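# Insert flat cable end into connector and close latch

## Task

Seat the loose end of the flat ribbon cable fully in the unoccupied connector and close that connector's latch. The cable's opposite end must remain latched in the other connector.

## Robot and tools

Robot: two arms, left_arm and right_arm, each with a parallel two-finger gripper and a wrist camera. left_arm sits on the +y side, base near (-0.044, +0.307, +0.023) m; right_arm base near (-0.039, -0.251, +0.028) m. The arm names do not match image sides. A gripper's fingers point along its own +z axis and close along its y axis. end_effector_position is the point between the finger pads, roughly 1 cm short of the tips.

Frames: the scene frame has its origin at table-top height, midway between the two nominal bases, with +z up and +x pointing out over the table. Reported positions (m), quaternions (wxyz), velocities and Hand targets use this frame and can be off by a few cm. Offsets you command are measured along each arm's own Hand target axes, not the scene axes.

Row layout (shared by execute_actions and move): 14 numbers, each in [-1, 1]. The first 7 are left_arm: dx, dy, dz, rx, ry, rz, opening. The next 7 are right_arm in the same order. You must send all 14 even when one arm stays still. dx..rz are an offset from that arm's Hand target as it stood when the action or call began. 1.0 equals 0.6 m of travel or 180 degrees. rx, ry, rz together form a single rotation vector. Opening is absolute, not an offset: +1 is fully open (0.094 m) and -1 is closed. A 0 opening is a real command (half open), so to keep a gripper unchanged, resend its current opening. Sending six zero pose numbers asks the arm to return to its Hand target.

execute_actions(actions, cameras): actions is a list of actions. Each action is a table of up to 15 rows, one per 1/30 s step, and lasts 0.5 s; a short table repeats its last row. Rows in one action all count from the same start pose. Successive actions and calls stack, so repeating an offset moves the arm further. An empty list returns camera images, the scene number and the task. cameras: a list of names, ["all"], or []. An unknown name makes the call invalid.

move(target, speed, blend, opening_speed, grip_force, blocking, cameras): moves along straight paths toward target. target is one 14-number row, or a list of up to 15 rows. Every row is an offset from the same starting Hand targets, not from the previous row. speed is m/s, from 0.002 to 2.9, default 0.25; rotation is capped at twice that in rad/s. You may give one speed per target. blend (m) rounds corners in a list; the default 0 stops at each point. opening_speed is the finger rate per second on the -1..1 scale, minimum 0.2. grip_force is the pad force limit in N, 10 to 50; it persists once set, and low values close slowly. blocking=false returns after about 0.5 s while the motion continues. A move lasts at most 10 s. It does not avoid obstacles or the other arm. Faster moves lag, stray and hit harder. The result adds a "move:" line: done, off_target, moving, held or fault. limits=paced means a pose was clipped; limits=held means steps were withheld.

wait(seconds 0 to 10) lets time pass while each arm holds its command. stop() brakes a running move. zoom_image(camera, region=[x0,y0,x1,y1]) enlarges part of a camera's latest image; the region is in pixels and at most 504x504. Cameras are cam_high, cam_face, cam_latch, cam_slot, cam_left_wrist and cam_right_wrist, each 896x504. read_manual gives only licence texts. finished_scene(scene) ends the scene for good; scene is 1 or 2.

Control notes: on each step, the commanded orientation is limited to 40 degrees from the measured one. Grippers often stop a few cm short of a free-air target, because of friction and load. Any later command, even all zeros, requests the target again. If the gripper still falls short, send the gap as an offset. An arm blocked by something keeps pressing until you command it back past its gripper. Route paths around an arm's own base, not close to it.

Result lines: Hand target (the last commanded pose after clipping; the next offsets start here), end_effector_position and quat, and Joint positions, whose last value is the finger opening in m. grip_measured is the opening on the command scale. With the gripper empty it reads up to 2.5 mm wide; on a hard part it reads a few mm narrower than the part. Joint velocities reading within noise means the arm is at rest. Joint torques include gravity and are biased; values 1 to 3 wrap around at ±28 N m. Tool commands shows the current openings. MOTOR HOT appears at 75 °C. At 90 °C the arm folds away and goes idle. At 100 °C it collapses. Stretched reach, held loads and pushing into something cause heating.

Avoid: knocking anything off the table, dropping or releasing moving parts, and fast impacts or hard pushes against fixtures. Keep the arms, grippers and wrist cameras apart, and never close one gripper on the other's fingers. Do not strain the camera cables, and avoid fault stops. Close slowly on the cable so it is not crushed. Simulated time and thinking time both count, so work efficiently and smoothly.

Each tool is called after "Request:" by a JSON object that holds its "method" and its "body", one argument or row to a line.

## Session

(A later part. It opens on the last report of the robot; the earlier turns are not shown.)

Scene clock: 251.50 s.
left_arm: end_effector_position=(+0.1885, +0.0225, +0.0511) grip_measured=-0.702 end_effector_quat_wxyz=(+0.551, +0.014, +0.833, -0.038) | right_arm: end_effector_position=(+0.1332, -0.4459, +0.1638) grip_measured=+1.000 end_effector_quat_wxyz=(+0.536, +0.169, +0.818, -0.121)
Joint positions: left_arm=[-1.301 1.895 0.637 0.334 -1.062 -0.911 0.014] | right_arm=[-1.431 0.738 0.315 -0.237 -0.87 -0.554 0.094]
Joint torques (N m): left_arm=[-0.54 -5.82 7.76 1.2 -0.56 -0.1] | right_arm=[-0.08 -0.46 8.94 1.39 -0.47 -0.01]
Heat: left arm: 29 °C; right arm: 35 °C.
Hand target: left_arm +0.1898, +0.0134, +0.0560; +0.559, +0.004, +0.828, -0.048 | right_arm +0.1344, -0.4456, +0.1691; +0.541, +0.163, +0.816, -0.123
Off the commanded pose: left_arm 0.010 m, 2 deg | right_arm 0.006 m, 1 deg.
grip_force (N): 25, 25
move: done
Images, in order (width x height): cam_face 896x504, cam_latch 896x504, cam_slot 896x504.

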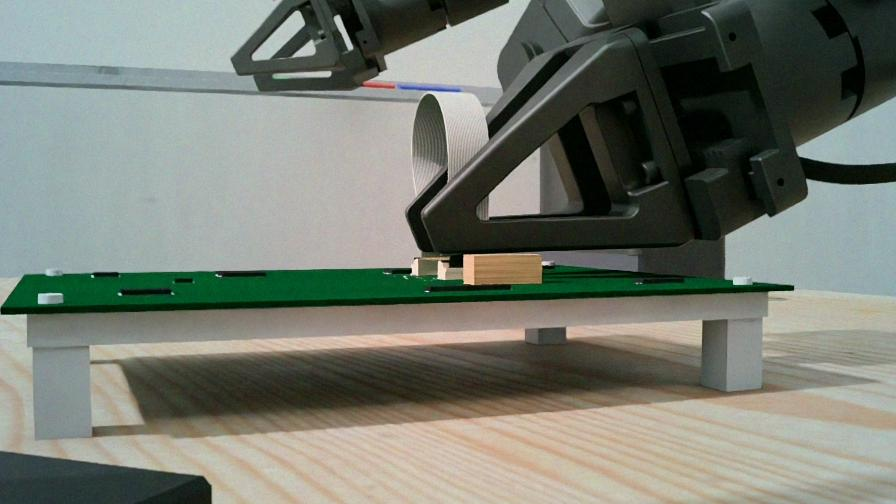

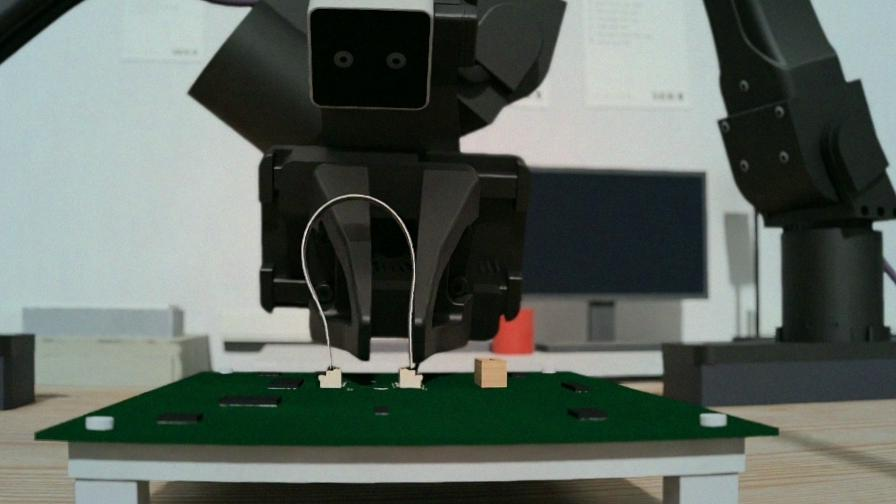

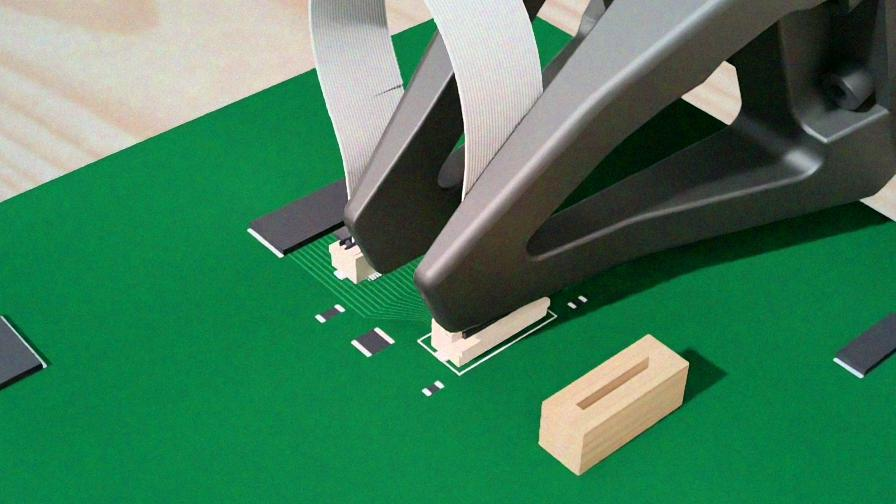

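Request:
{"method": "move", "body": {
  "target": [0.0086,0.0133,-0.00098,-0.00598,0.00488,0.01393,-0.7,0,0,0,0,0,0,1],
  "speed": 0.015,
  "cameras": ["cam_latch"]
}}

Request:
{"method": "zoom_image", "body": {
  "camera": "cam_latch",
  "region": [365, 300, 465, 400]
}}

Scene clock: 255.53 s.
left_arm: end_effector_position=(+0.1883, +0.0240, +0.0502) grip_measured=-0.702 end_effector_quat_wxyz=(+0.551, +0.017, +0.834, -0.033) | right_arm: end_effector_position=(+0.1332, -0.4459, +0.1638) grip_measured=+1.000 end_effector_quat_wxyz=(+0.536, +0.169, +0.818, -0.121)
Joint positions: left_arm=[-1.301 1.895 0.637 0.323 -1.064 -0.911 0.014] | right_arm=[-1.431 0.738 0.315 -0.237 -0.87 -0.554 0.094]
Joint torques (N m): left_arm=[-0.53 -6.01 6.95 0.84 -0.53 -0.1] | right_arm=[-0.09 -0.51 8.9 1.38 -0.47 -0.01]
Heat: left arm: 29 °C; right arm: 35 °C.
Hand target: left_arm +0.1878, +0.0212, +0.0508; +0.553, +0.018, +0.832, -0.028 | right_arm +0.1344, -0.4456, +0.1691; +0.541, +0.163, +0.816, -0.123
Off the commanded pose: left_arm 0.003 m, 1 deg | right_arm 0.006 m, 1 deg.
grip_force (N): 25, 25
move: done
Images, in order (width x height): cam_latch 896x504.

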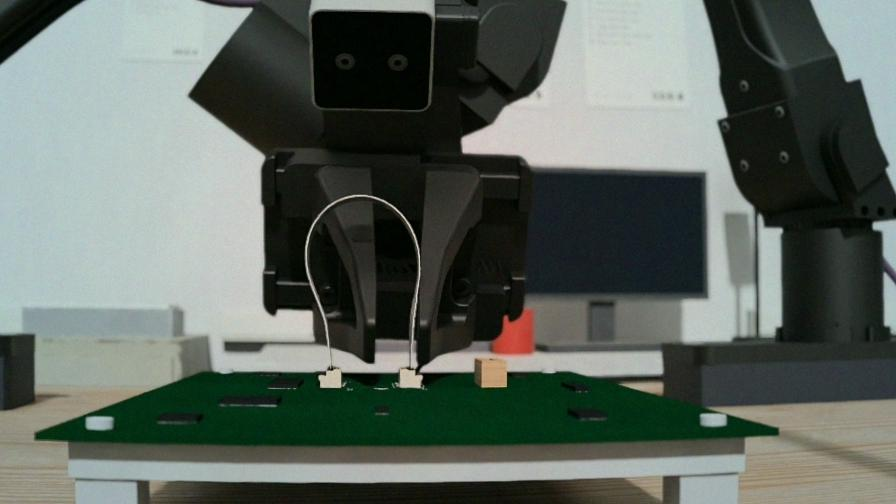

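Scaled by 5.040 from the camera's 896x504 image, which has a finer 1280x720 frame.

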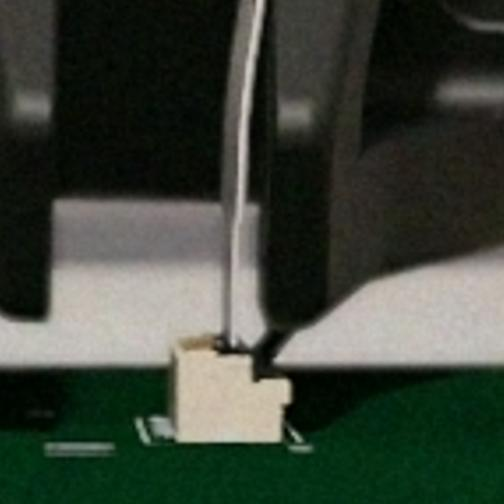

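Request:
{"method": "move", "body": {
  "target": [0.00331,0.0031,0.00033,-0.00155,0.00128,0.00362,-0.7,0,0,0,0,0,0,1],
  "speed": 0.015,
  "cameras": ["cam_latch"]
}}

Request:
{"method": "zoom_image", "body": {
  "camera": "cam_latch",
  "region": [365, 300, 465, 400]
}}

Scene clock: 257.57 s.
left_arm: end_effector_position=(+0.1875, +0.0275, +0.0479) grip_measured=-0.702 end_effector_quat_wxyz=(+0.548, +0.024, +0.836, -0.022) | right_arm: end_effector_position=(+0.1332, -0.4459, +0.1638) grip_measured=+1.000 end_effector_quat_wxyz=(+0.536, +0.169, +0.818, -0.121)
Joint positions: left_arm=[-1.301 1.895 0.637 0.295 -1.065 -0.911 0.014] | right_arm=[-1.431 0.738 0.315 -0.237 -0.87 -0.554 0.094]
Joint torques (N m): left_arm=[-0.51 -5.79 6.83 0.98 -0.52 -0.11] | right_arm=[-0.06 -0.51 8.91 1.37 -0.48 -0.01]
Heat: left arm: 29 °C; right arm: 35 °C.
Hand target: left_arm +0.1873, +0.0231, +0.0489; +0.552, +0.021, +0.833, -0.022 | right_arm +0.1344, -0.4456, +0.1691; +0.541, +0.163, +0.816, -0.123
Off the commanded pose: left_arm 0.005 m, 1 deg | right_arm 0.006 m, 1 deg.
grip_force (N): 25, 25
move: done
Images, in order (width x height): cam_latch 896x504.

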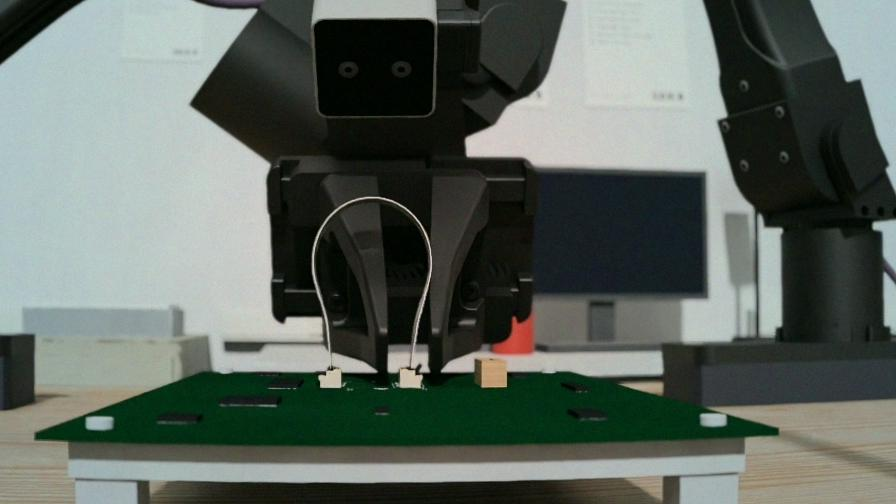

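Scaled by 5.040 from the camera's 896x504 image, which has a finer 1280x720 frame.

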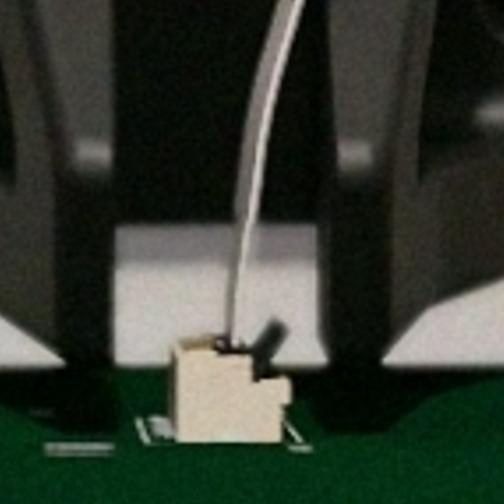

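Request:
{"method": "move", "body": {
  "target": [-0.0215,-0.0006,-0.009,0,0,0,-0.7,0,0,0,0,0,0,1],
  "speed": 0.03,
  "cameras": ["cam_latch","cam_slot"]
}}

Request:
{"method": "zoom_image", "body": {
  "camera": "cam_latch",
  "region": [365, 300, 465, 400]
}}

Scene clock: 259.83 s.
left_arm: end_effector_position=(+0.1857, +0.0320, +0.0463) grip_measured=-0.702 end_effector_quat_wxyz=(+0.542, +0.037, +0.839, -0.004) | right_arm: end_effector_position=(+0.1332, -0.4459, +0.1638) grip_measured=+1.000 end_effector_quat_wxyz=(+0.536, +0.169, +0.818, -0.121)
Joint positions: left_arm=[-1.303 1.886 0.643 0.234 -1.063 -0.911 0.014] | right_arm=[-1.431 0.738 0.315 -0.237 -0.87 -0.554 0.094]
Joint torques (N m): left_arm=[-0.38 -9.46 7.34 0.87 -0.57 -0.11] | right_arm=[-0.1 -0.51 8.92 1.37 -0.46 -0.01]
Heat: left arm: 29 °C; right arm: 35 °C.
Hand target: left_arm +0.1874, +0.0229, +0.0629; +0.552, +0.021, +0.833, -0.023 | right_arm +0.1344, -0.4456, +0.1691; +0.541, +0.163, +0.816, -0.123
Off the commanded pose: left_arm 0.019 m, 3 deg | right_arm 0.006 m, 1 deg.
grip_force (N): 25, 25
move: off_target (left_arm)
Images, in order (width x height): cam_latch 896x504, cam_slot 896x504.

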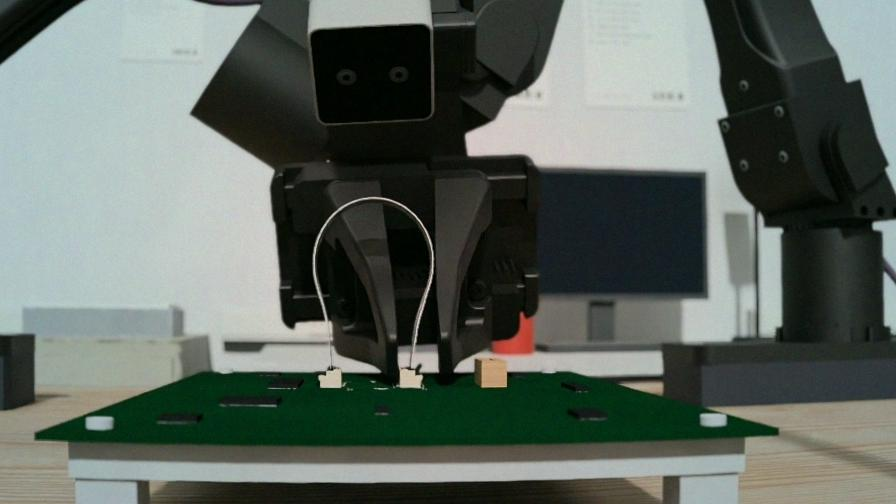

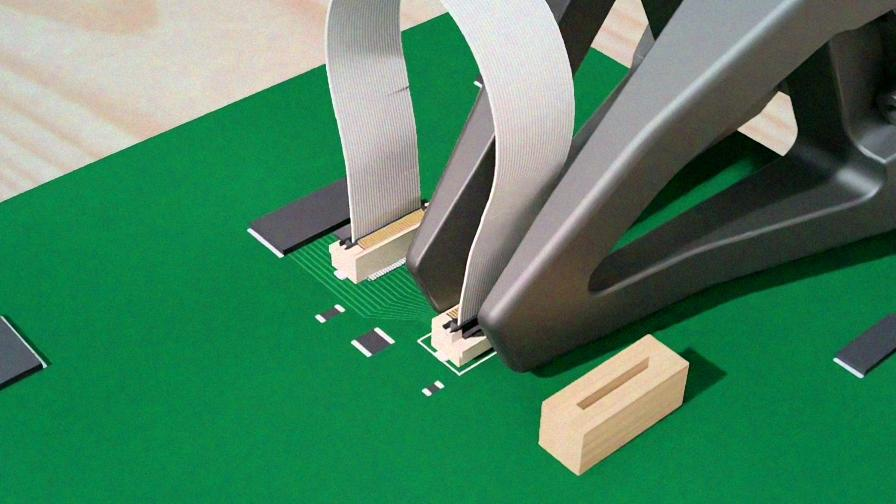

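Scaled by 5.040 from the camera's 896x504 image, which has a finer 1280x720 frame.

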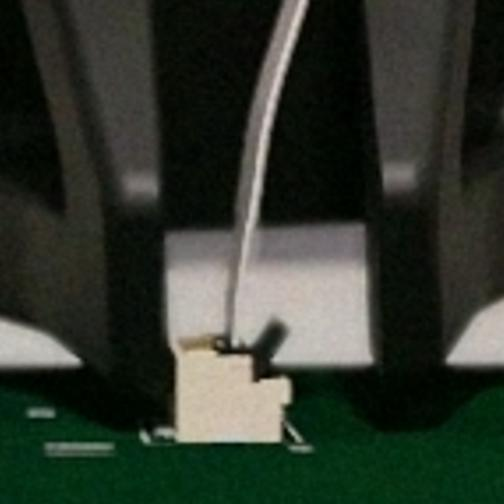

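Request:
{"method": "move", "body": {
  "target": [-0.0123,-0.0004,-0.0051,0,0,0,-0.7,0,0,0,0,0,0,1],
  "speed": 0.03
}}

Scene clock: 261.17 s.
left_arm: end_effector_position=(+0.1855, +0.0327, +0.0531) grip_measured=-0.702 end_effector_quat_wxyz=(+0.541, +0.039, +0.840, -0.002) | right_arm: end_effector_position=(+0.1332, -0.4459, +0.1638) grip_measured=+1.000 end_effector_quat_wxyz=(+0.536, +0.169, +0.818, -0.121)
Joint positions: left_arm=[-1.303 1.856 0.65 0.189 -1.062 -0.911 0.014] | right_arm=[-1.431 0.738 0.315 -0.237 -0.87 -0.554 0.094]
Joint torques (N m): left_arm=[-0.36 -9.32 7.71 0.91 -0.58 -0.11] | right_arm=[-0.1 -0.44 8.92 1.39 -0.48 -0.01]
Heat: left arm: 30 °C; right arm: 35 °C.
Hand target: left_arm +0.1874, +0.0229, +0.0709; +0.552, +0.021, +0.833, -0.022 | right_arm +0.1344, -0.4456, +0.1691; +0.541, +0.163, +0.816, -0.123
Off the commanded pose: left_arm 0.020 m, 4 deg | right_arm 0.006 m, 1 deg.
grip_force (N): 25, 25
move: off_target (left_arm)

Request:
{"method": "move", "body": {
  "target": [0.0154,0.0004,0.0064,0,0,0,-0.7,0,0,0,0,0,0,1],
  "speed": 0.03,
  "cameras": ["cam_latch"]
}}

Request:
{"method": "zoom_image", "body": {
  "camera": "cam_latch",
  "region": [365, 300, 465, 400]
}}

Scene clock: 263.40 s.
left_arm: end_effector_position=(+0.1861, +0.0301, +0.0548) grip_measured=-0.702 end_effector_quat_wxyz=(+0.543, +0.033, +0.839, -0.010) | right_arm: end_effector_position=(+0.1332, -0.4459, +0.1638) grip_measured=+1.000 end_effector_quat_wxyz=(+0.536, +0.169, +0.818, -0.121)
Joint positions: left_arm=[-1.303 1.856 0.65 0.209 -1.062 -0.913 0.014] | right_arm=[-1.431 0.738 0.315 -0.237 -0.87 -0.554 0.094]
Joint torques (N m): left_arm=[-0.44 -6.37 6.82 1.19 -0.58 -0.11] | right_arm=[-0.14 -0.49 8.99 1.38 -0.46 0]
Heat: left arm: 30 °C; right arm: 35 °C.
Hand target: left_arm +0.1874, +0.0230, +0.0609; +0.552, +0.021, +0.833, -0.022 | right_arm +0.1344, -0.4456, +0.1691; +0.541, +0.163, +0.816, -0.123
Off the commanded pose: left_arm 0.009 m, 2 deg | right_arm 0.006 m, 1 deg.
grip_force (N): 25, 25
move: done
Images, in order (width x height): cam_latch 896x504.

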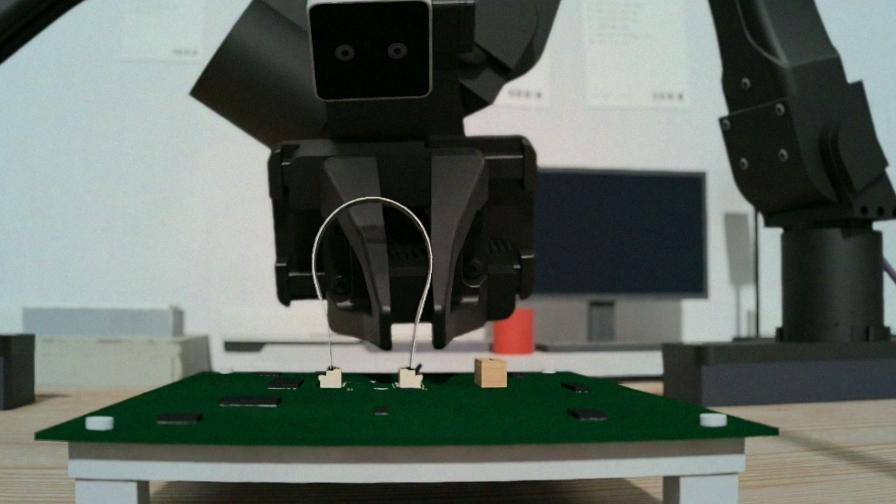

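Scaled by 5.040 from the camera's 896x504 image, which has a finer 1280x720 frame.

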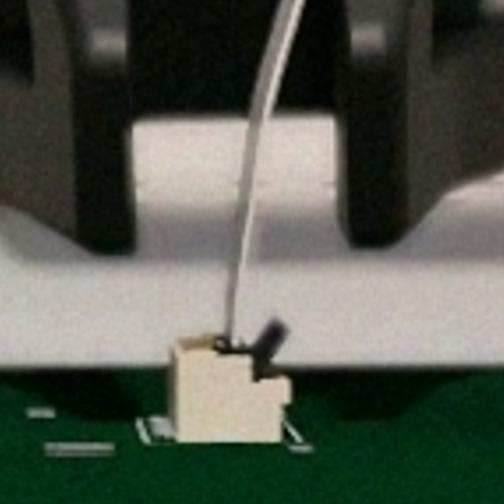

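Request:
{"method": "move", "body": {
  "target": [0,-0.015,0.001,0,0,0,-0.7,0,0,0,0,0,0,1],
  "speed": 0.03
}}

Scene clock: 265.60 s.
left_arm: end_effector_position=(+0.1859, +0.0205, +0.0561) grip_measured=-0.702 end_effector_quat_wxyz=(+0.545, +0.029, +0.838, -0.019) | right_arm: end_effector_position=(+0.1332, -0.4459, +0.1638) grip_measured=+1.000 end_effector_quat_wxyz=(+0.536, +0.169, +0.818, -0.121)
Joint positions: left_arm=[-1.31 1.873 0.678 0.209 -1.062 -0.922 0.014] | right_arm=[-1.431 0.738 0.315 -0.237 -0.87 -0.554 0.094]
Joint torques (N m): left_arm=[-0.4 -6 7.97 0.96 -0.61 -0.12] | right_arm=[-0.13 -0.54 8.94 1.38 -0.47 -0.02]
Heat: left arm: 30 °C; right arm: 35 °C.
Hand target: left_arm +0.1874, +0.0139, +0.0608; +0.552, +0.021, +0.833, -0.022 | right_arm +0.1344, -0.4456, +0.1691; +0.541, +0.163, +0.816, -0.123
Off the commanded pose: left_arm 0.008 m, 1 deg | right_arm 0.006 m, 1 deg.
grip_force (N): 25, 25
move: done

Request:
{"method": "move", "body": {
  "target": [0.00843,0.00274,0.00265,-0.00201,0.00166,0.00472,-0.617,0,0,0,0,0,0,1],
  "speed": 0.02,
  "opening_speed": 0.3,
  "cameras": ["cam_latch","cam_slot"]
}}

Request:
{"method": "zoom_image", "body": {
  "camera": "cam_latch",
  "region": [365, 300, 465, 400]
}}

Scene clock: 267.97 s.
left_arm: end_effector_position=(+0.1856, +0.0218, +0.0511) grip_measured=-0.619 end_effector_quat_wxyz=(+0.543, +0.033, +0.839, -0.013) | right_arm: end_effector_position=(+0.1332, -0.4459, +0.1638) grip_measured=+1.000 end_effector_quat_wxyz=(+0.536, +0.169, +0.818, -0.121)
Joint positions: left_arm=[-1.31 1.889 0.678 0.209 -1.062 -0.923 0.018] | right_arm=[-1.431 0.738 0.315 -0.237 -0.87 -0.554 0.094]
Joint torques (N m): left_arm=[-0.43 -6.11 7.77 0.93 -0.61 -0.11] | right_arm=[-0.09 -0.43 8.94 1.38 -0.47 -0.01]
Heat: left arm: 30 °C; right arm: 35 °C.
Hand target: left_arm +0.1870, +0.0155, +0.0555; +0.550, +0.026, +0.835, -0.016 | right_arm +0.1344, -0.4456, +0.1691; +0.541, +0.163, +0.816, -0.123
Off the commanded pose: left_arm 0.008 m, 1 deg | right_arm 0.006 m, 1 deg.
grip_force (N): 25, 25
move: done
Images, in order (width x height): cam_latch 896x504, cam_slot 896x504.

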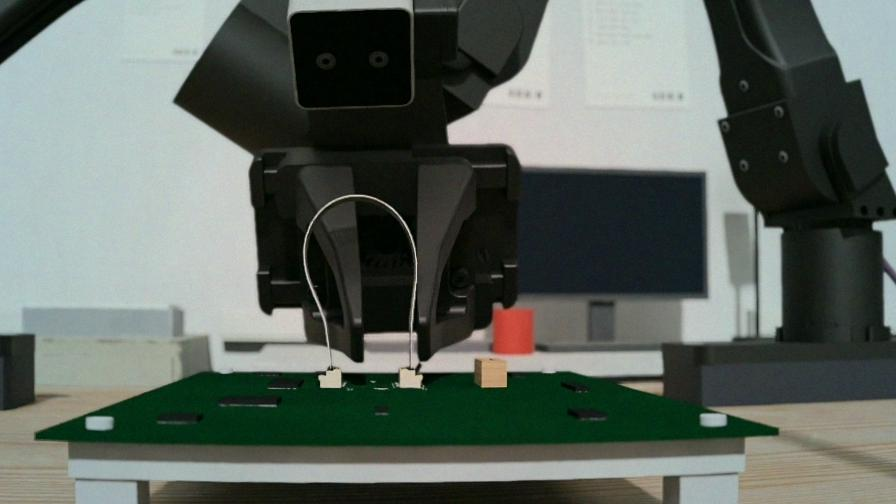

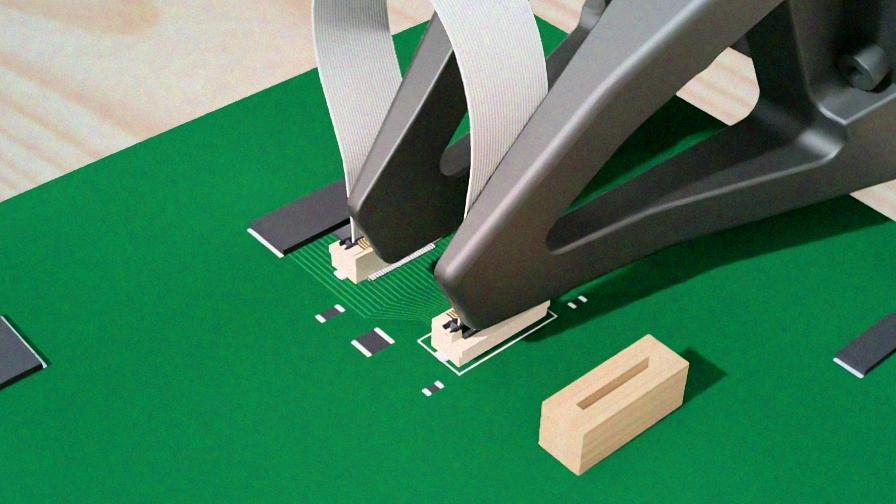

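Scaled by 5.040 from the camera's 896x504 image, which has a finer 1280x720 frame.

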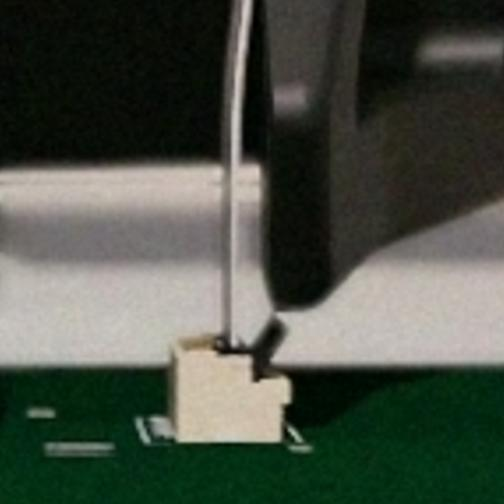

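Request:
{"method": "move", "body": {
  "target": [0.00348,0.00108,0.00112,-0.00084,0.00069,0.00196,-0.617,0,0,0,0,0,0,1],
  "speed": 0.015,
  "cameras": ["cam_latch"]
}}

Request:
{"method": "zoom_image", "body": {
  "camera": "cam_latch",
  "region": [365, 300, 465, 400]
}}

Scene clock: 270.80 s.
left_arm: end_effector_position=(+0.1855, +0.0224, +0.0492) grip_measured=-0.619 end_effector_quat_wxyz=(+0.542, +0.035, +0.840, -0.011) | right_arm: end_effector_position=(+0.1332, -0.4459, +0.1638) grip_measured=+1.000 end_effector_quat_wxyz=(+0.536, +0.169, +0.818, -0.121)
Joint positions: left_arm=[-1.31 1.895 0.678 0.209 -1.062 -0.923 0.018] | right_arm=[-1.431 0.738 0.315 -0.237 -0.87 -0.554 0.094]
Joint torques (N m): left_arm=[-0.4 -6.06 7.77 0.94 -0.6 -0.11] | right_arm=[-0.08 -0.49 8.91 1.37 -0.48 -0.02]
Heat: left arm: 30 °C; right arm: 35 °C.
Hand target: left_arm +0.1868, +0.0161, +0.0533; +0.549, +0.027, +0.835, -0.013 | right_arm +0.1344, -0.4456, +0.1691; +0.541, +0.163, +0.816, -0.123
Off the commanded pose: left_arm 0.008 m, 1 deg | right_arm 0.006 m, 1 deg.
grip_force (N): 25, 25
move: done
Images, in order (width x height): cam_latch 896x504.

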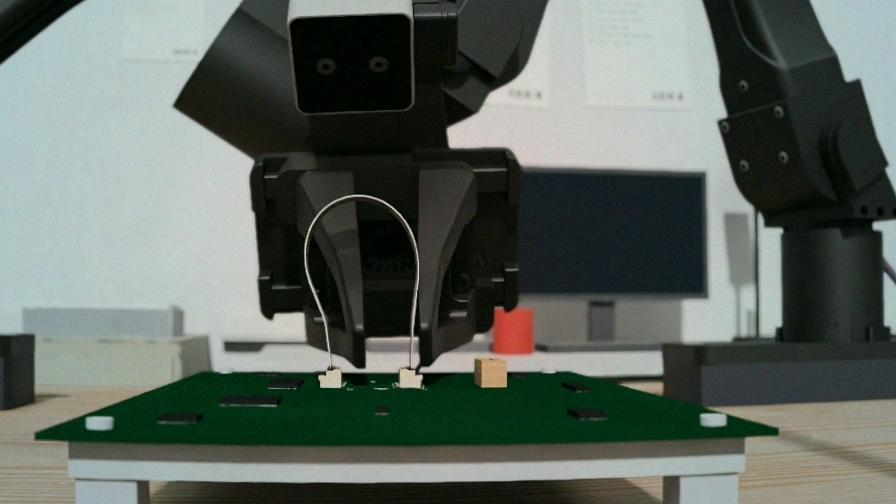

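Scaled by 5.040 from the camera's 896x504 image, which has a finer 1280x720 frame.

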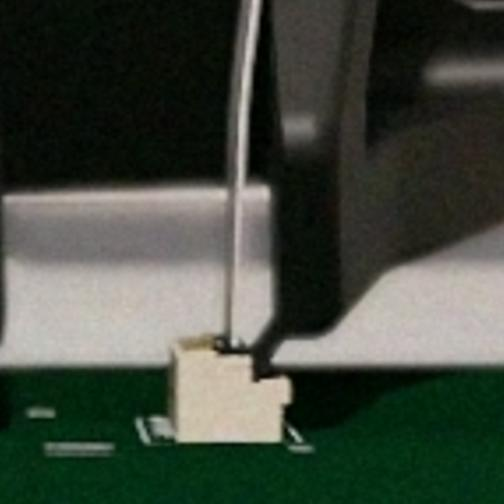

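Request:
{"method": "move", "body": {
  "target": [0.00398,0.00123,0.00128,-0.00096,0.00079,0.00224,-0.617,0,0,0,0,0,0,1],
  "speed": 0.015,
  "cameras": ["cam_latch","cam_face"]
}}

Request:
{"method": "zoom_image", "body": {
  "camera": "cam_latch",
  "region": [365, 300, 465, 400]
}}

Scene clock: 272.10 s.
left_arm: end_effector_position=(+0.1859, +0.0226, +0.0489) grip_measured=-0.619 end_effector_quat_wxyz=(+0.543, +0.035, +0.839, -0.008) | right_arm: end_effector_position=(+0.1332, -0.4459, +0.1638) grip_measured=+1.000 end_effector_quat_wxyz=(+0.536, +0.169, +0.818, -0.121)
Joint positions: left_arm=[-1.31 1.9 0.68 0.209 -1.067 -0.923 0.018] | right_arm=[-1.431 0.738 0.315 -0.237 -0.87 -0.554 0.094]
Joint torques (N m): left_arm=[-0.42 -5.85 7.5 0.93 -0.55 -0.11] | right_arm=[-0.1 -0.49 8.94 1.37 -0.48 0]
Heat: left arm: 30 °C; right arm: 35 °C.
Hand target: left_arm +0.1866, +0.0169, +0.0509; +0.548, +0.030, +0.836, -0.010 | right_arm +0.1344, -0.4456, +0.1691; +0.541, +0.163, +0.816, -0.123
Off the commanded pose: left_arm 0.006 m, 1 deg | right_arm 0.006 m, 1 deg.
grip_force (N): 25, 25
move: done
Images, in order (width x height): cam_face 896x504, cam_latch 896x504.

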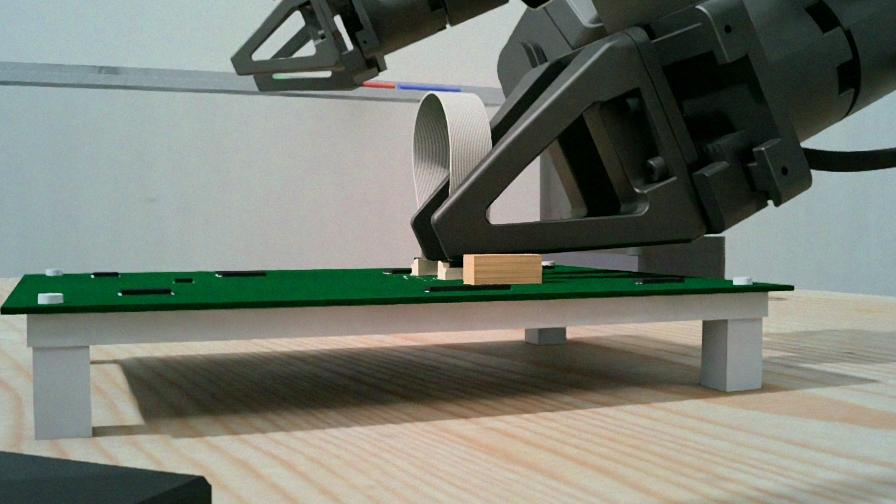

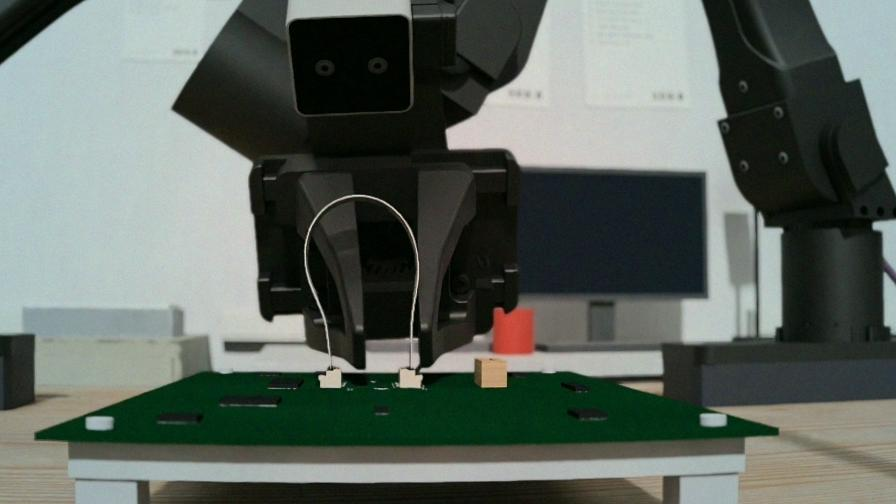

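Scaled by 5.040 from the camera's 896x504 image, which has a finer 1280x720 frame.

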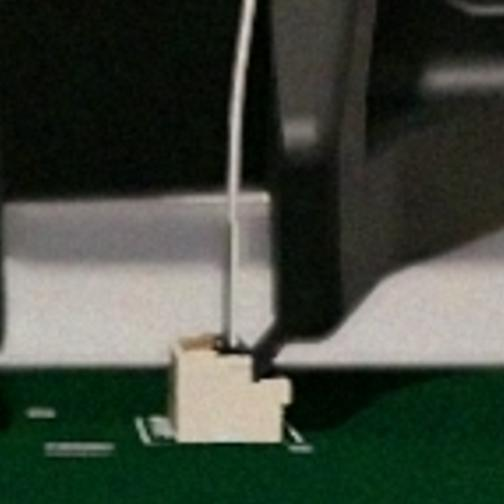

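Request:
{"method": "move", "body": {
  "target": [0.0060,0.00185,0.0019,-0.0014,0.0012,0.0034,-0.617,0,0,0,0,0,0,1],
  "speed": 0.015,
  "cameras": ["cam_latch","cam_slot"]
}}

Request:
{"method": "zoom_image", "body": {
  "camera": "cam_latch",
  "region": [365, 300, 465, 400]
}}

Scene clock: 274.30 s.
left_arm: end_effector_position=(+0.1866, +0.0234, +0.0482) grip_measured=-0.619 end_effector_quat_wxyz=(+0.546, +0.034, +0.837, -0.004) | right_arm: end_effector_position=(+0.1332, -0.4459, +0.1638) grip_measured=+1.000 end_effector_quat_wxyz=(+0.536, +0.169, +0.818, -0.121)
Joint positions: left_arm=[-1.31 1.909 0.683 0.209 -1.077 -0.923 0.018] | right_arm=[-1.431 0.738 0.315 -0.237 -0.87 -0.554 0.094]
Joint torques (N m): left_arm=[-0.42 -5.72 7.13 0.9 -0.46 -0.13] | right_arm=[-0.06 -0.49 8.91 1.39 -0.47 -0.01]
Heat: left arm: 30 °C; right arm: 35 °C.
Hand target: left_arm +0.1863, +0.0180, +0.0471; +0.547, +0.033, +0.837, -0.005 | right_arm +0.1344, -0.4456, +0.1691; +0.541, +0.163, +0.816, -0.123
Off the commanded pose: left_arm 0.005 m, 0 deg | right_arm 0.006 m, 1 deg.
grip_force (N): 25, 25
move: done
Images, in order (width x height): cam_latch 896x504, cam_slot 896x504.

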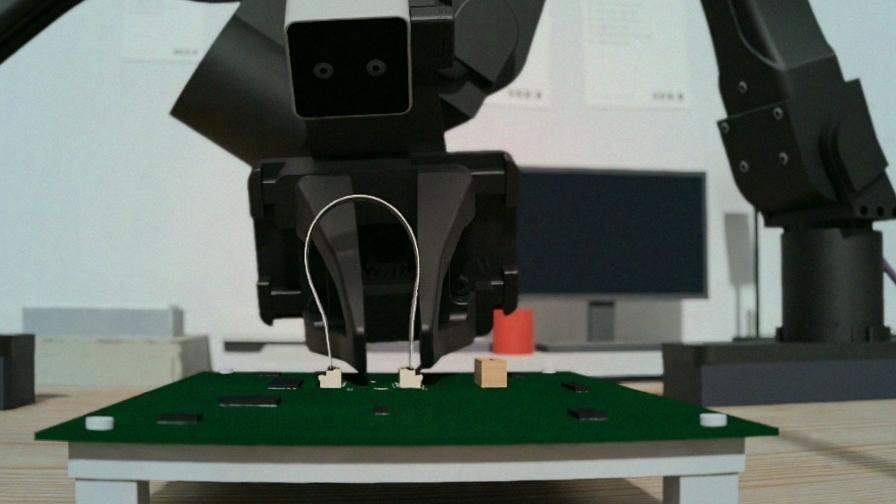

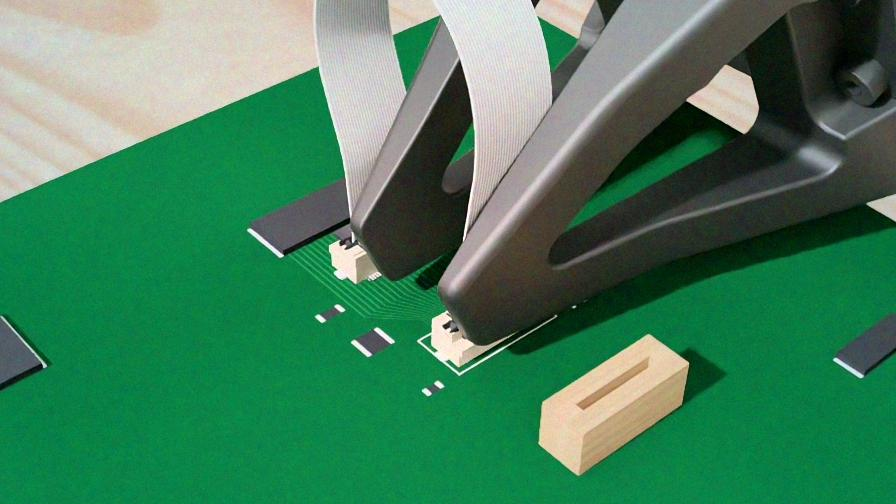

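Scaled by 5.040 from the camera's 896x504 image, which has a finer 1280x720 frame.

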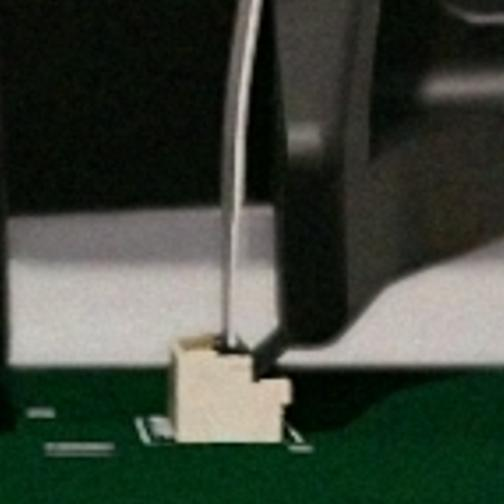

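Request:
{"method": "move", "body": {
  "target": [0.0070,0.0022,0.0022,-0.0016,0.0014,0.004,-0.617,0,0,0,0,0,0,1],
  "speed": 0.015,
  "cameras": ["cam_latch","cam_slot"]
}}

Request:
{"method": "zoom_image", "body": {
  "camera": "cam_latch",
  "region": [365, 300, 465, 400]
}}

Scene clock: 275.70 s.
left_arm: end_effector_position=(+0.1864, +0.0252, +0.0438) grip_measured=-0.619 end_effector_quat_wxyz=(+0.545, +0.038, +0.837, +0.003) | right_arm: end_effector_position=(+0.1332, -0.4459, +0.1638) grip_measured=+1.000 end_effector_quat_wxyz=(+0.536, +0.169, +0.818, -0.121)
Joint positions: left_arm=[-1.31 1.924 0.683 0.207 -1.079 -0.926 0.018] | right_arm=[-1.431 0.738 0.315 -0.237 -0.87 -0.554 0.094]
Joint torques (N m): left_arm=[-0.43 -5.86 6.95 0.89 -0.44 -0.06] | right_arm=[-0.1 -0.47 8.92 1.37 -0.47 -0.03]
Heat: left arm: 30 °C; right arm: 35 °C.
Hand target: left_arm +0.1859, +0.0195, +0.0427; +0.545, +0.037, +0.838, +0.001 | right_arm +0.1344, -0.4456, +0.1691; +0.541, +0.163, +0.816, -0.123
Off the commanded pose: left_arm 0.006 m, 0 deg | right_arm 0.006 m, 1 deg.
grip_force (N): 25, 25
move: done
Images, in order (width x height): cam_latch 896x504, cam_slot 896x504.

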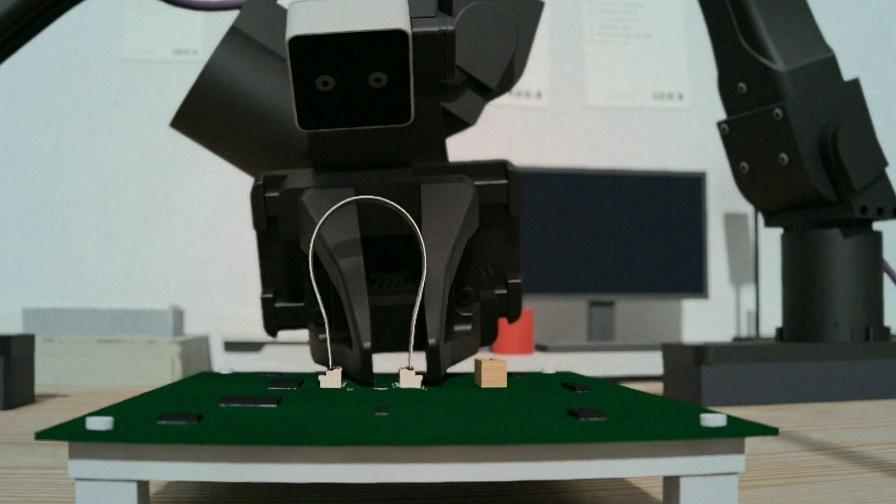

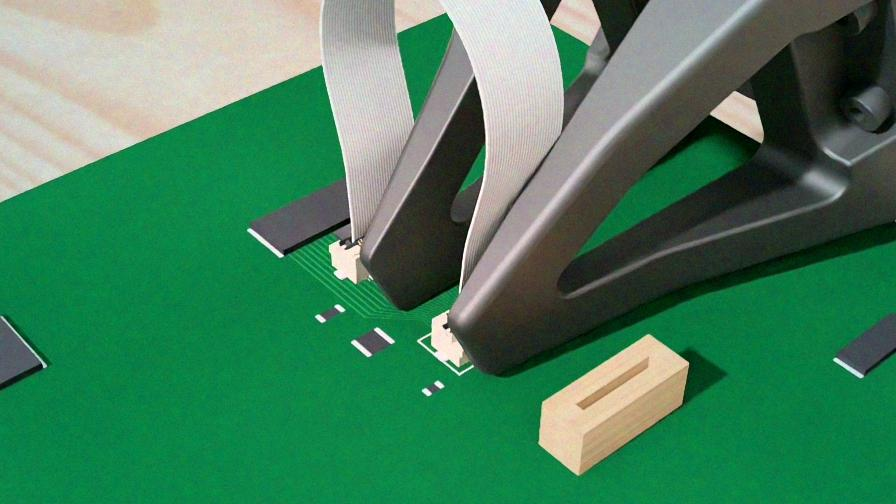

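Scaled by 5.040 from the camera's 896x504 image, which has a finer 1280x720 frame.

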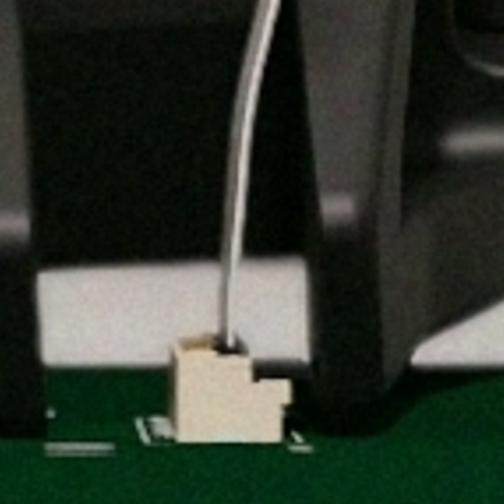

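Request:
{"method": "wait", "body": {
  "seconds": 0,
  "cameras": ["cam_face","cam_latch"]
}}

Request:
{"method": "zoom_image", "body": {
  "camera": "cam_face",
  "region": [400, 210, 520, 300]
}}

Request:
{"method": "zoom_image", "body": {
  "camera": "cam_latch",
  "region": [300, 330, 460, 410]
}}

Scene clock: 278.00 s.
left_arm: end_effector_position=(+0.1864, +0.0252, +0.0438) grip_measured=-0.619 end_effector_quat_wxyz=(+0.545, +0.037, +0.838, +0.003) | right_arm: end_effector_position=(+0.1332, -0.4459, +0.1638) grip_measured=+1.000 end_effector_quat_wxyz=(+0.536, +0.169, +0.818, -0.121)
Joint positions: left_arm=[-1.31 1.924 0.683 0.207 -1.079 -0.926 0.018] | right_arm=[-1.431 0.738 0.315 -0.237 -0.87 -0.554 0.094]
Joint torques (N m): left_arm=[-0.44 -5.9 7.01 0.89 -0.43 -0.1] | right_arm=[-0.09 -0.53 8.91 1.38 -0.48 0]
Heat: left arm: 30 °C; right arm: 35 °C.
Hand target: left_arm +0.1859, +0.0195, +0.0427; +0.545, +0.037, +0.838, +0.001 | right_arm +0.1344, -0.4456, +0.1691; +0.541, +0.163, +0.816, -0.123
Tool commands: left_gripper/opening=-0.617 right_gripper/opening=+1.0
Off the commanded pose: left_arm 0.006 m, 0 deg | right_arm 0.006 m, 1 deg.
grip_force (N): 25, 25
Images, in order (width x height): cam_face 896x504, cam_latch 896x504.

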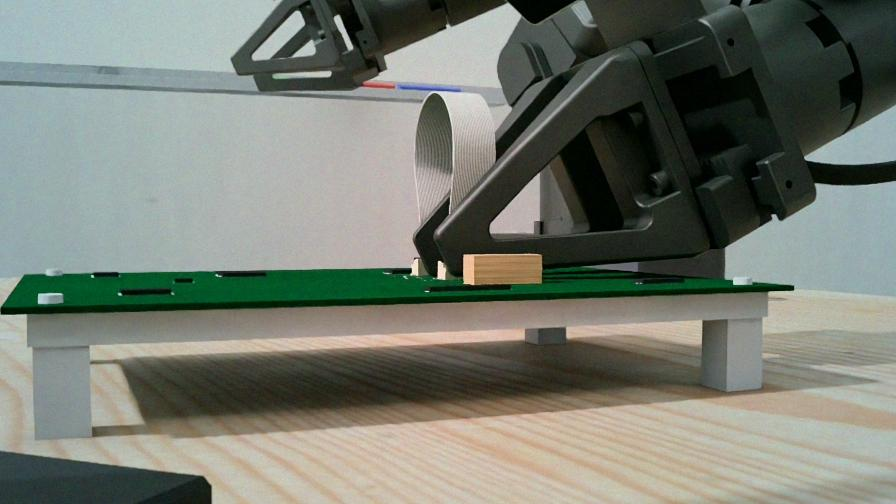

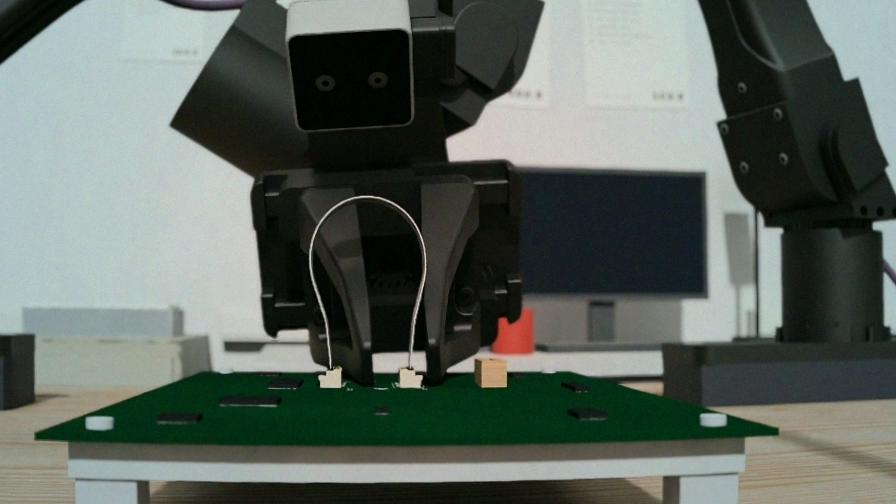

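Scaled by 4.200 from the camera's 896x504 image, which has a finer 1280x720 frame.

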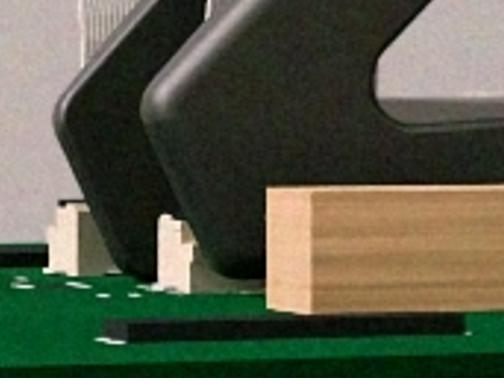

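Scaled by 3.150 from the camera's 896x504 image, which has a finer 1280x720 frame.

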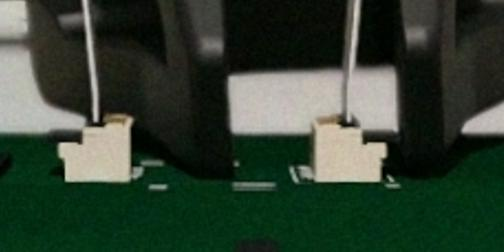

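Request:
{"method": "move", "body": {
  "target": [-0.02747,-0.00731,-0.00926,0.00658,-0.00541,-0.01531,-0.574,0,0,0,0,0,0,1],
  "speed": 0.03,
  "opening_speed": 0.3,
  "cameras": ["cam_latch"]
}}

Request:
{"method": "zoom_image", "body": {
  "camera": "cam_latch",
  "region": [300, 330, 460, 410]
}}

Scene clock: 281.77 s.
left_arm: end_effector_position=(+0.1862, +0.0247, +0.0442) grip_measured=-0.576 end_effector_quat_wxyz=(+0.544, +0.037, +0.838, +0.001) | right_arm: end_effector_position=(+0.1332, -0.4459, +0.1638) grip_measured=+1.000 end_effector_quat_wxyz=(+0.536, +0.169, +0.818, -0.121)
Joint positions: left_arm=[-1.31 1.921 0.683 0.207 -1.076 -0.926 0.02] | right_arm=[-1.431 0.738 0.315 -0.237 -0.87 -0.554 0.094]
Joint torques (N m): left_arm=[-0.39 -9.74 6.95 0.93 -0.48 -0.07] | right_arm=[-0.12 -0.44 8.96 1.37 -0.47 -0.01]
Heat: left arm: 29 °C; right arm: 35 °C.
Hand target: left_arm +0.1872, +0.0143, +0.0599; +0.552, +0.022, +0.834, -0.021 | right_arm +0.1344, -0.4456, +0.1691; +0.541, +0.163, +0.816, -0.123
Off the commanded pose: left_arm 0.019 m, 3 deg | right_arm 0.006 m, 1 deg.
grip_force (N): 25, 25
move: off_target (left_arm)
Images, in order (width x height): cam_latch 896x504.

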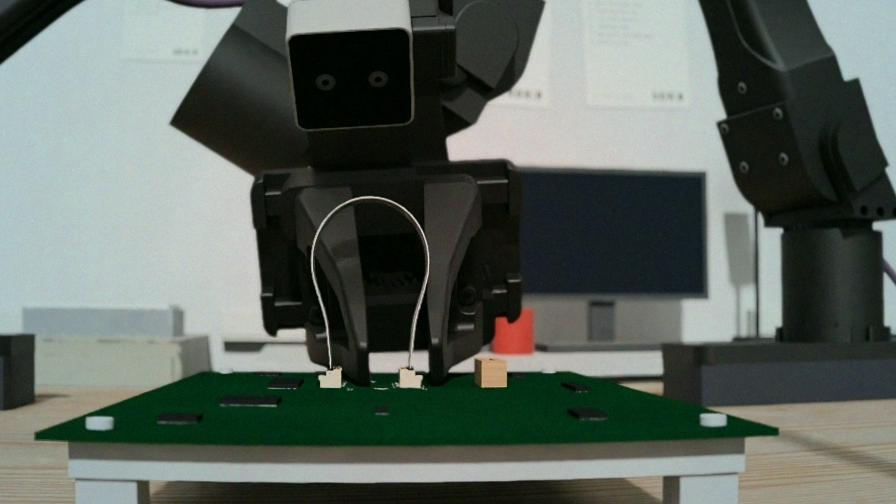

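Scaled by 3.150 from the camera's 896x504 image, which has a finer 1280x720 frame.

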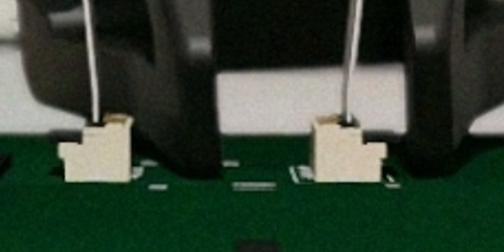

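Request:
{"method": "move", "body": {
  "target": [-0.00999,-0.00266,-0.00337,0.00239,-0.00197,-0.00557,-0.553,0,0,0,0,0,0,1],
  "speed": 0.02,
  "cameras": ["cam_latch"]
}}

Request:
{"method": "zoom_image", "body": {
  "camera": "cam_latch",
  "region": [300, 330, 460, 410]
}}

Scene clock: 283.53 s.
left_arm: end_effector_position=(+0.1862, +0.0224, +0.0490) grip_measured=-0.556 end_effector_quat_wxyz=(+0.544, +0.033, +0.838, -0.008) | right_arm: end_effector_position=(+0.1332, -0.4459, +0.1638) grip_measured=+1.000 end_effector_quat_wxyz=(+0.536, +0.169, +0.818, -0.121)
Joint positions: left_arm=[-1.31 1.903 0.683 0.207 -1.07 -0.926 0.021] | right_arm=[-1.431 0.738 0.315 -0.237 -0.87 -0.554 0.094]
Joint torques (N m): left_arm=[-0.42 -9.8 7.04 0.97 -0.54 -0.09] | right_arm=[-0.1 -0.49 8.91 1.38 -0.48 0]
Heat: left arm: 29 °C; right arm: 35 °C.
Hand target: left_arm +0.1876, +0.0127, +0.0663; +0.554, +0.017, +0.832, -0.030 | right_arm +0.1344, -0.4456, +0.1691; +0.541, +0.163, +0.816, -0.123
Off the commanded pose: left_arm 0.020 m, 3 deg | right_arm 0.006 m, 1 deg.
grip_force (N): 25, 25
move: off_target (left_arm)
Images, in order (width x height): cam_latch 896x504.

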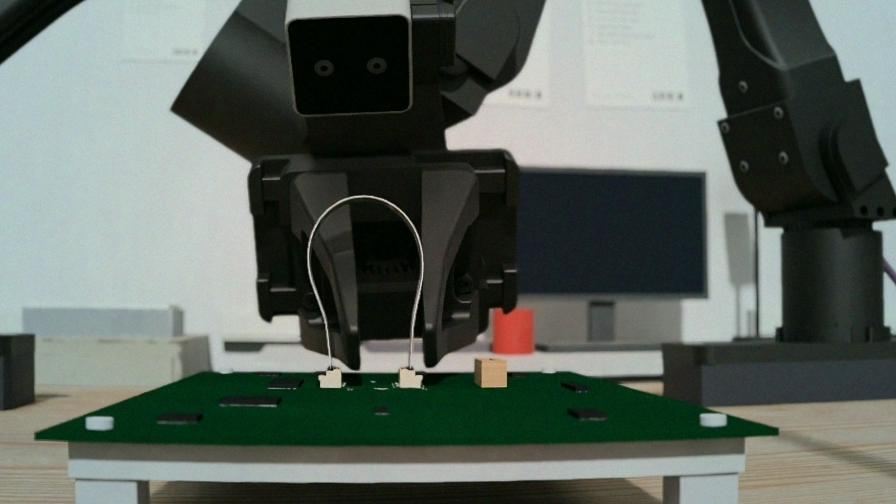

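Scaled by 3.150 from the camera's 896x504 image, which has a finer 1280x720 frame.

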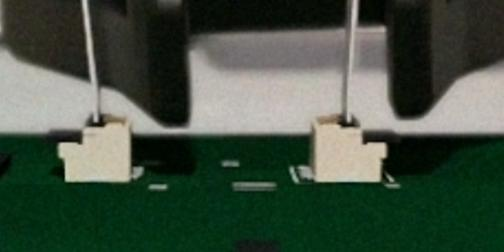

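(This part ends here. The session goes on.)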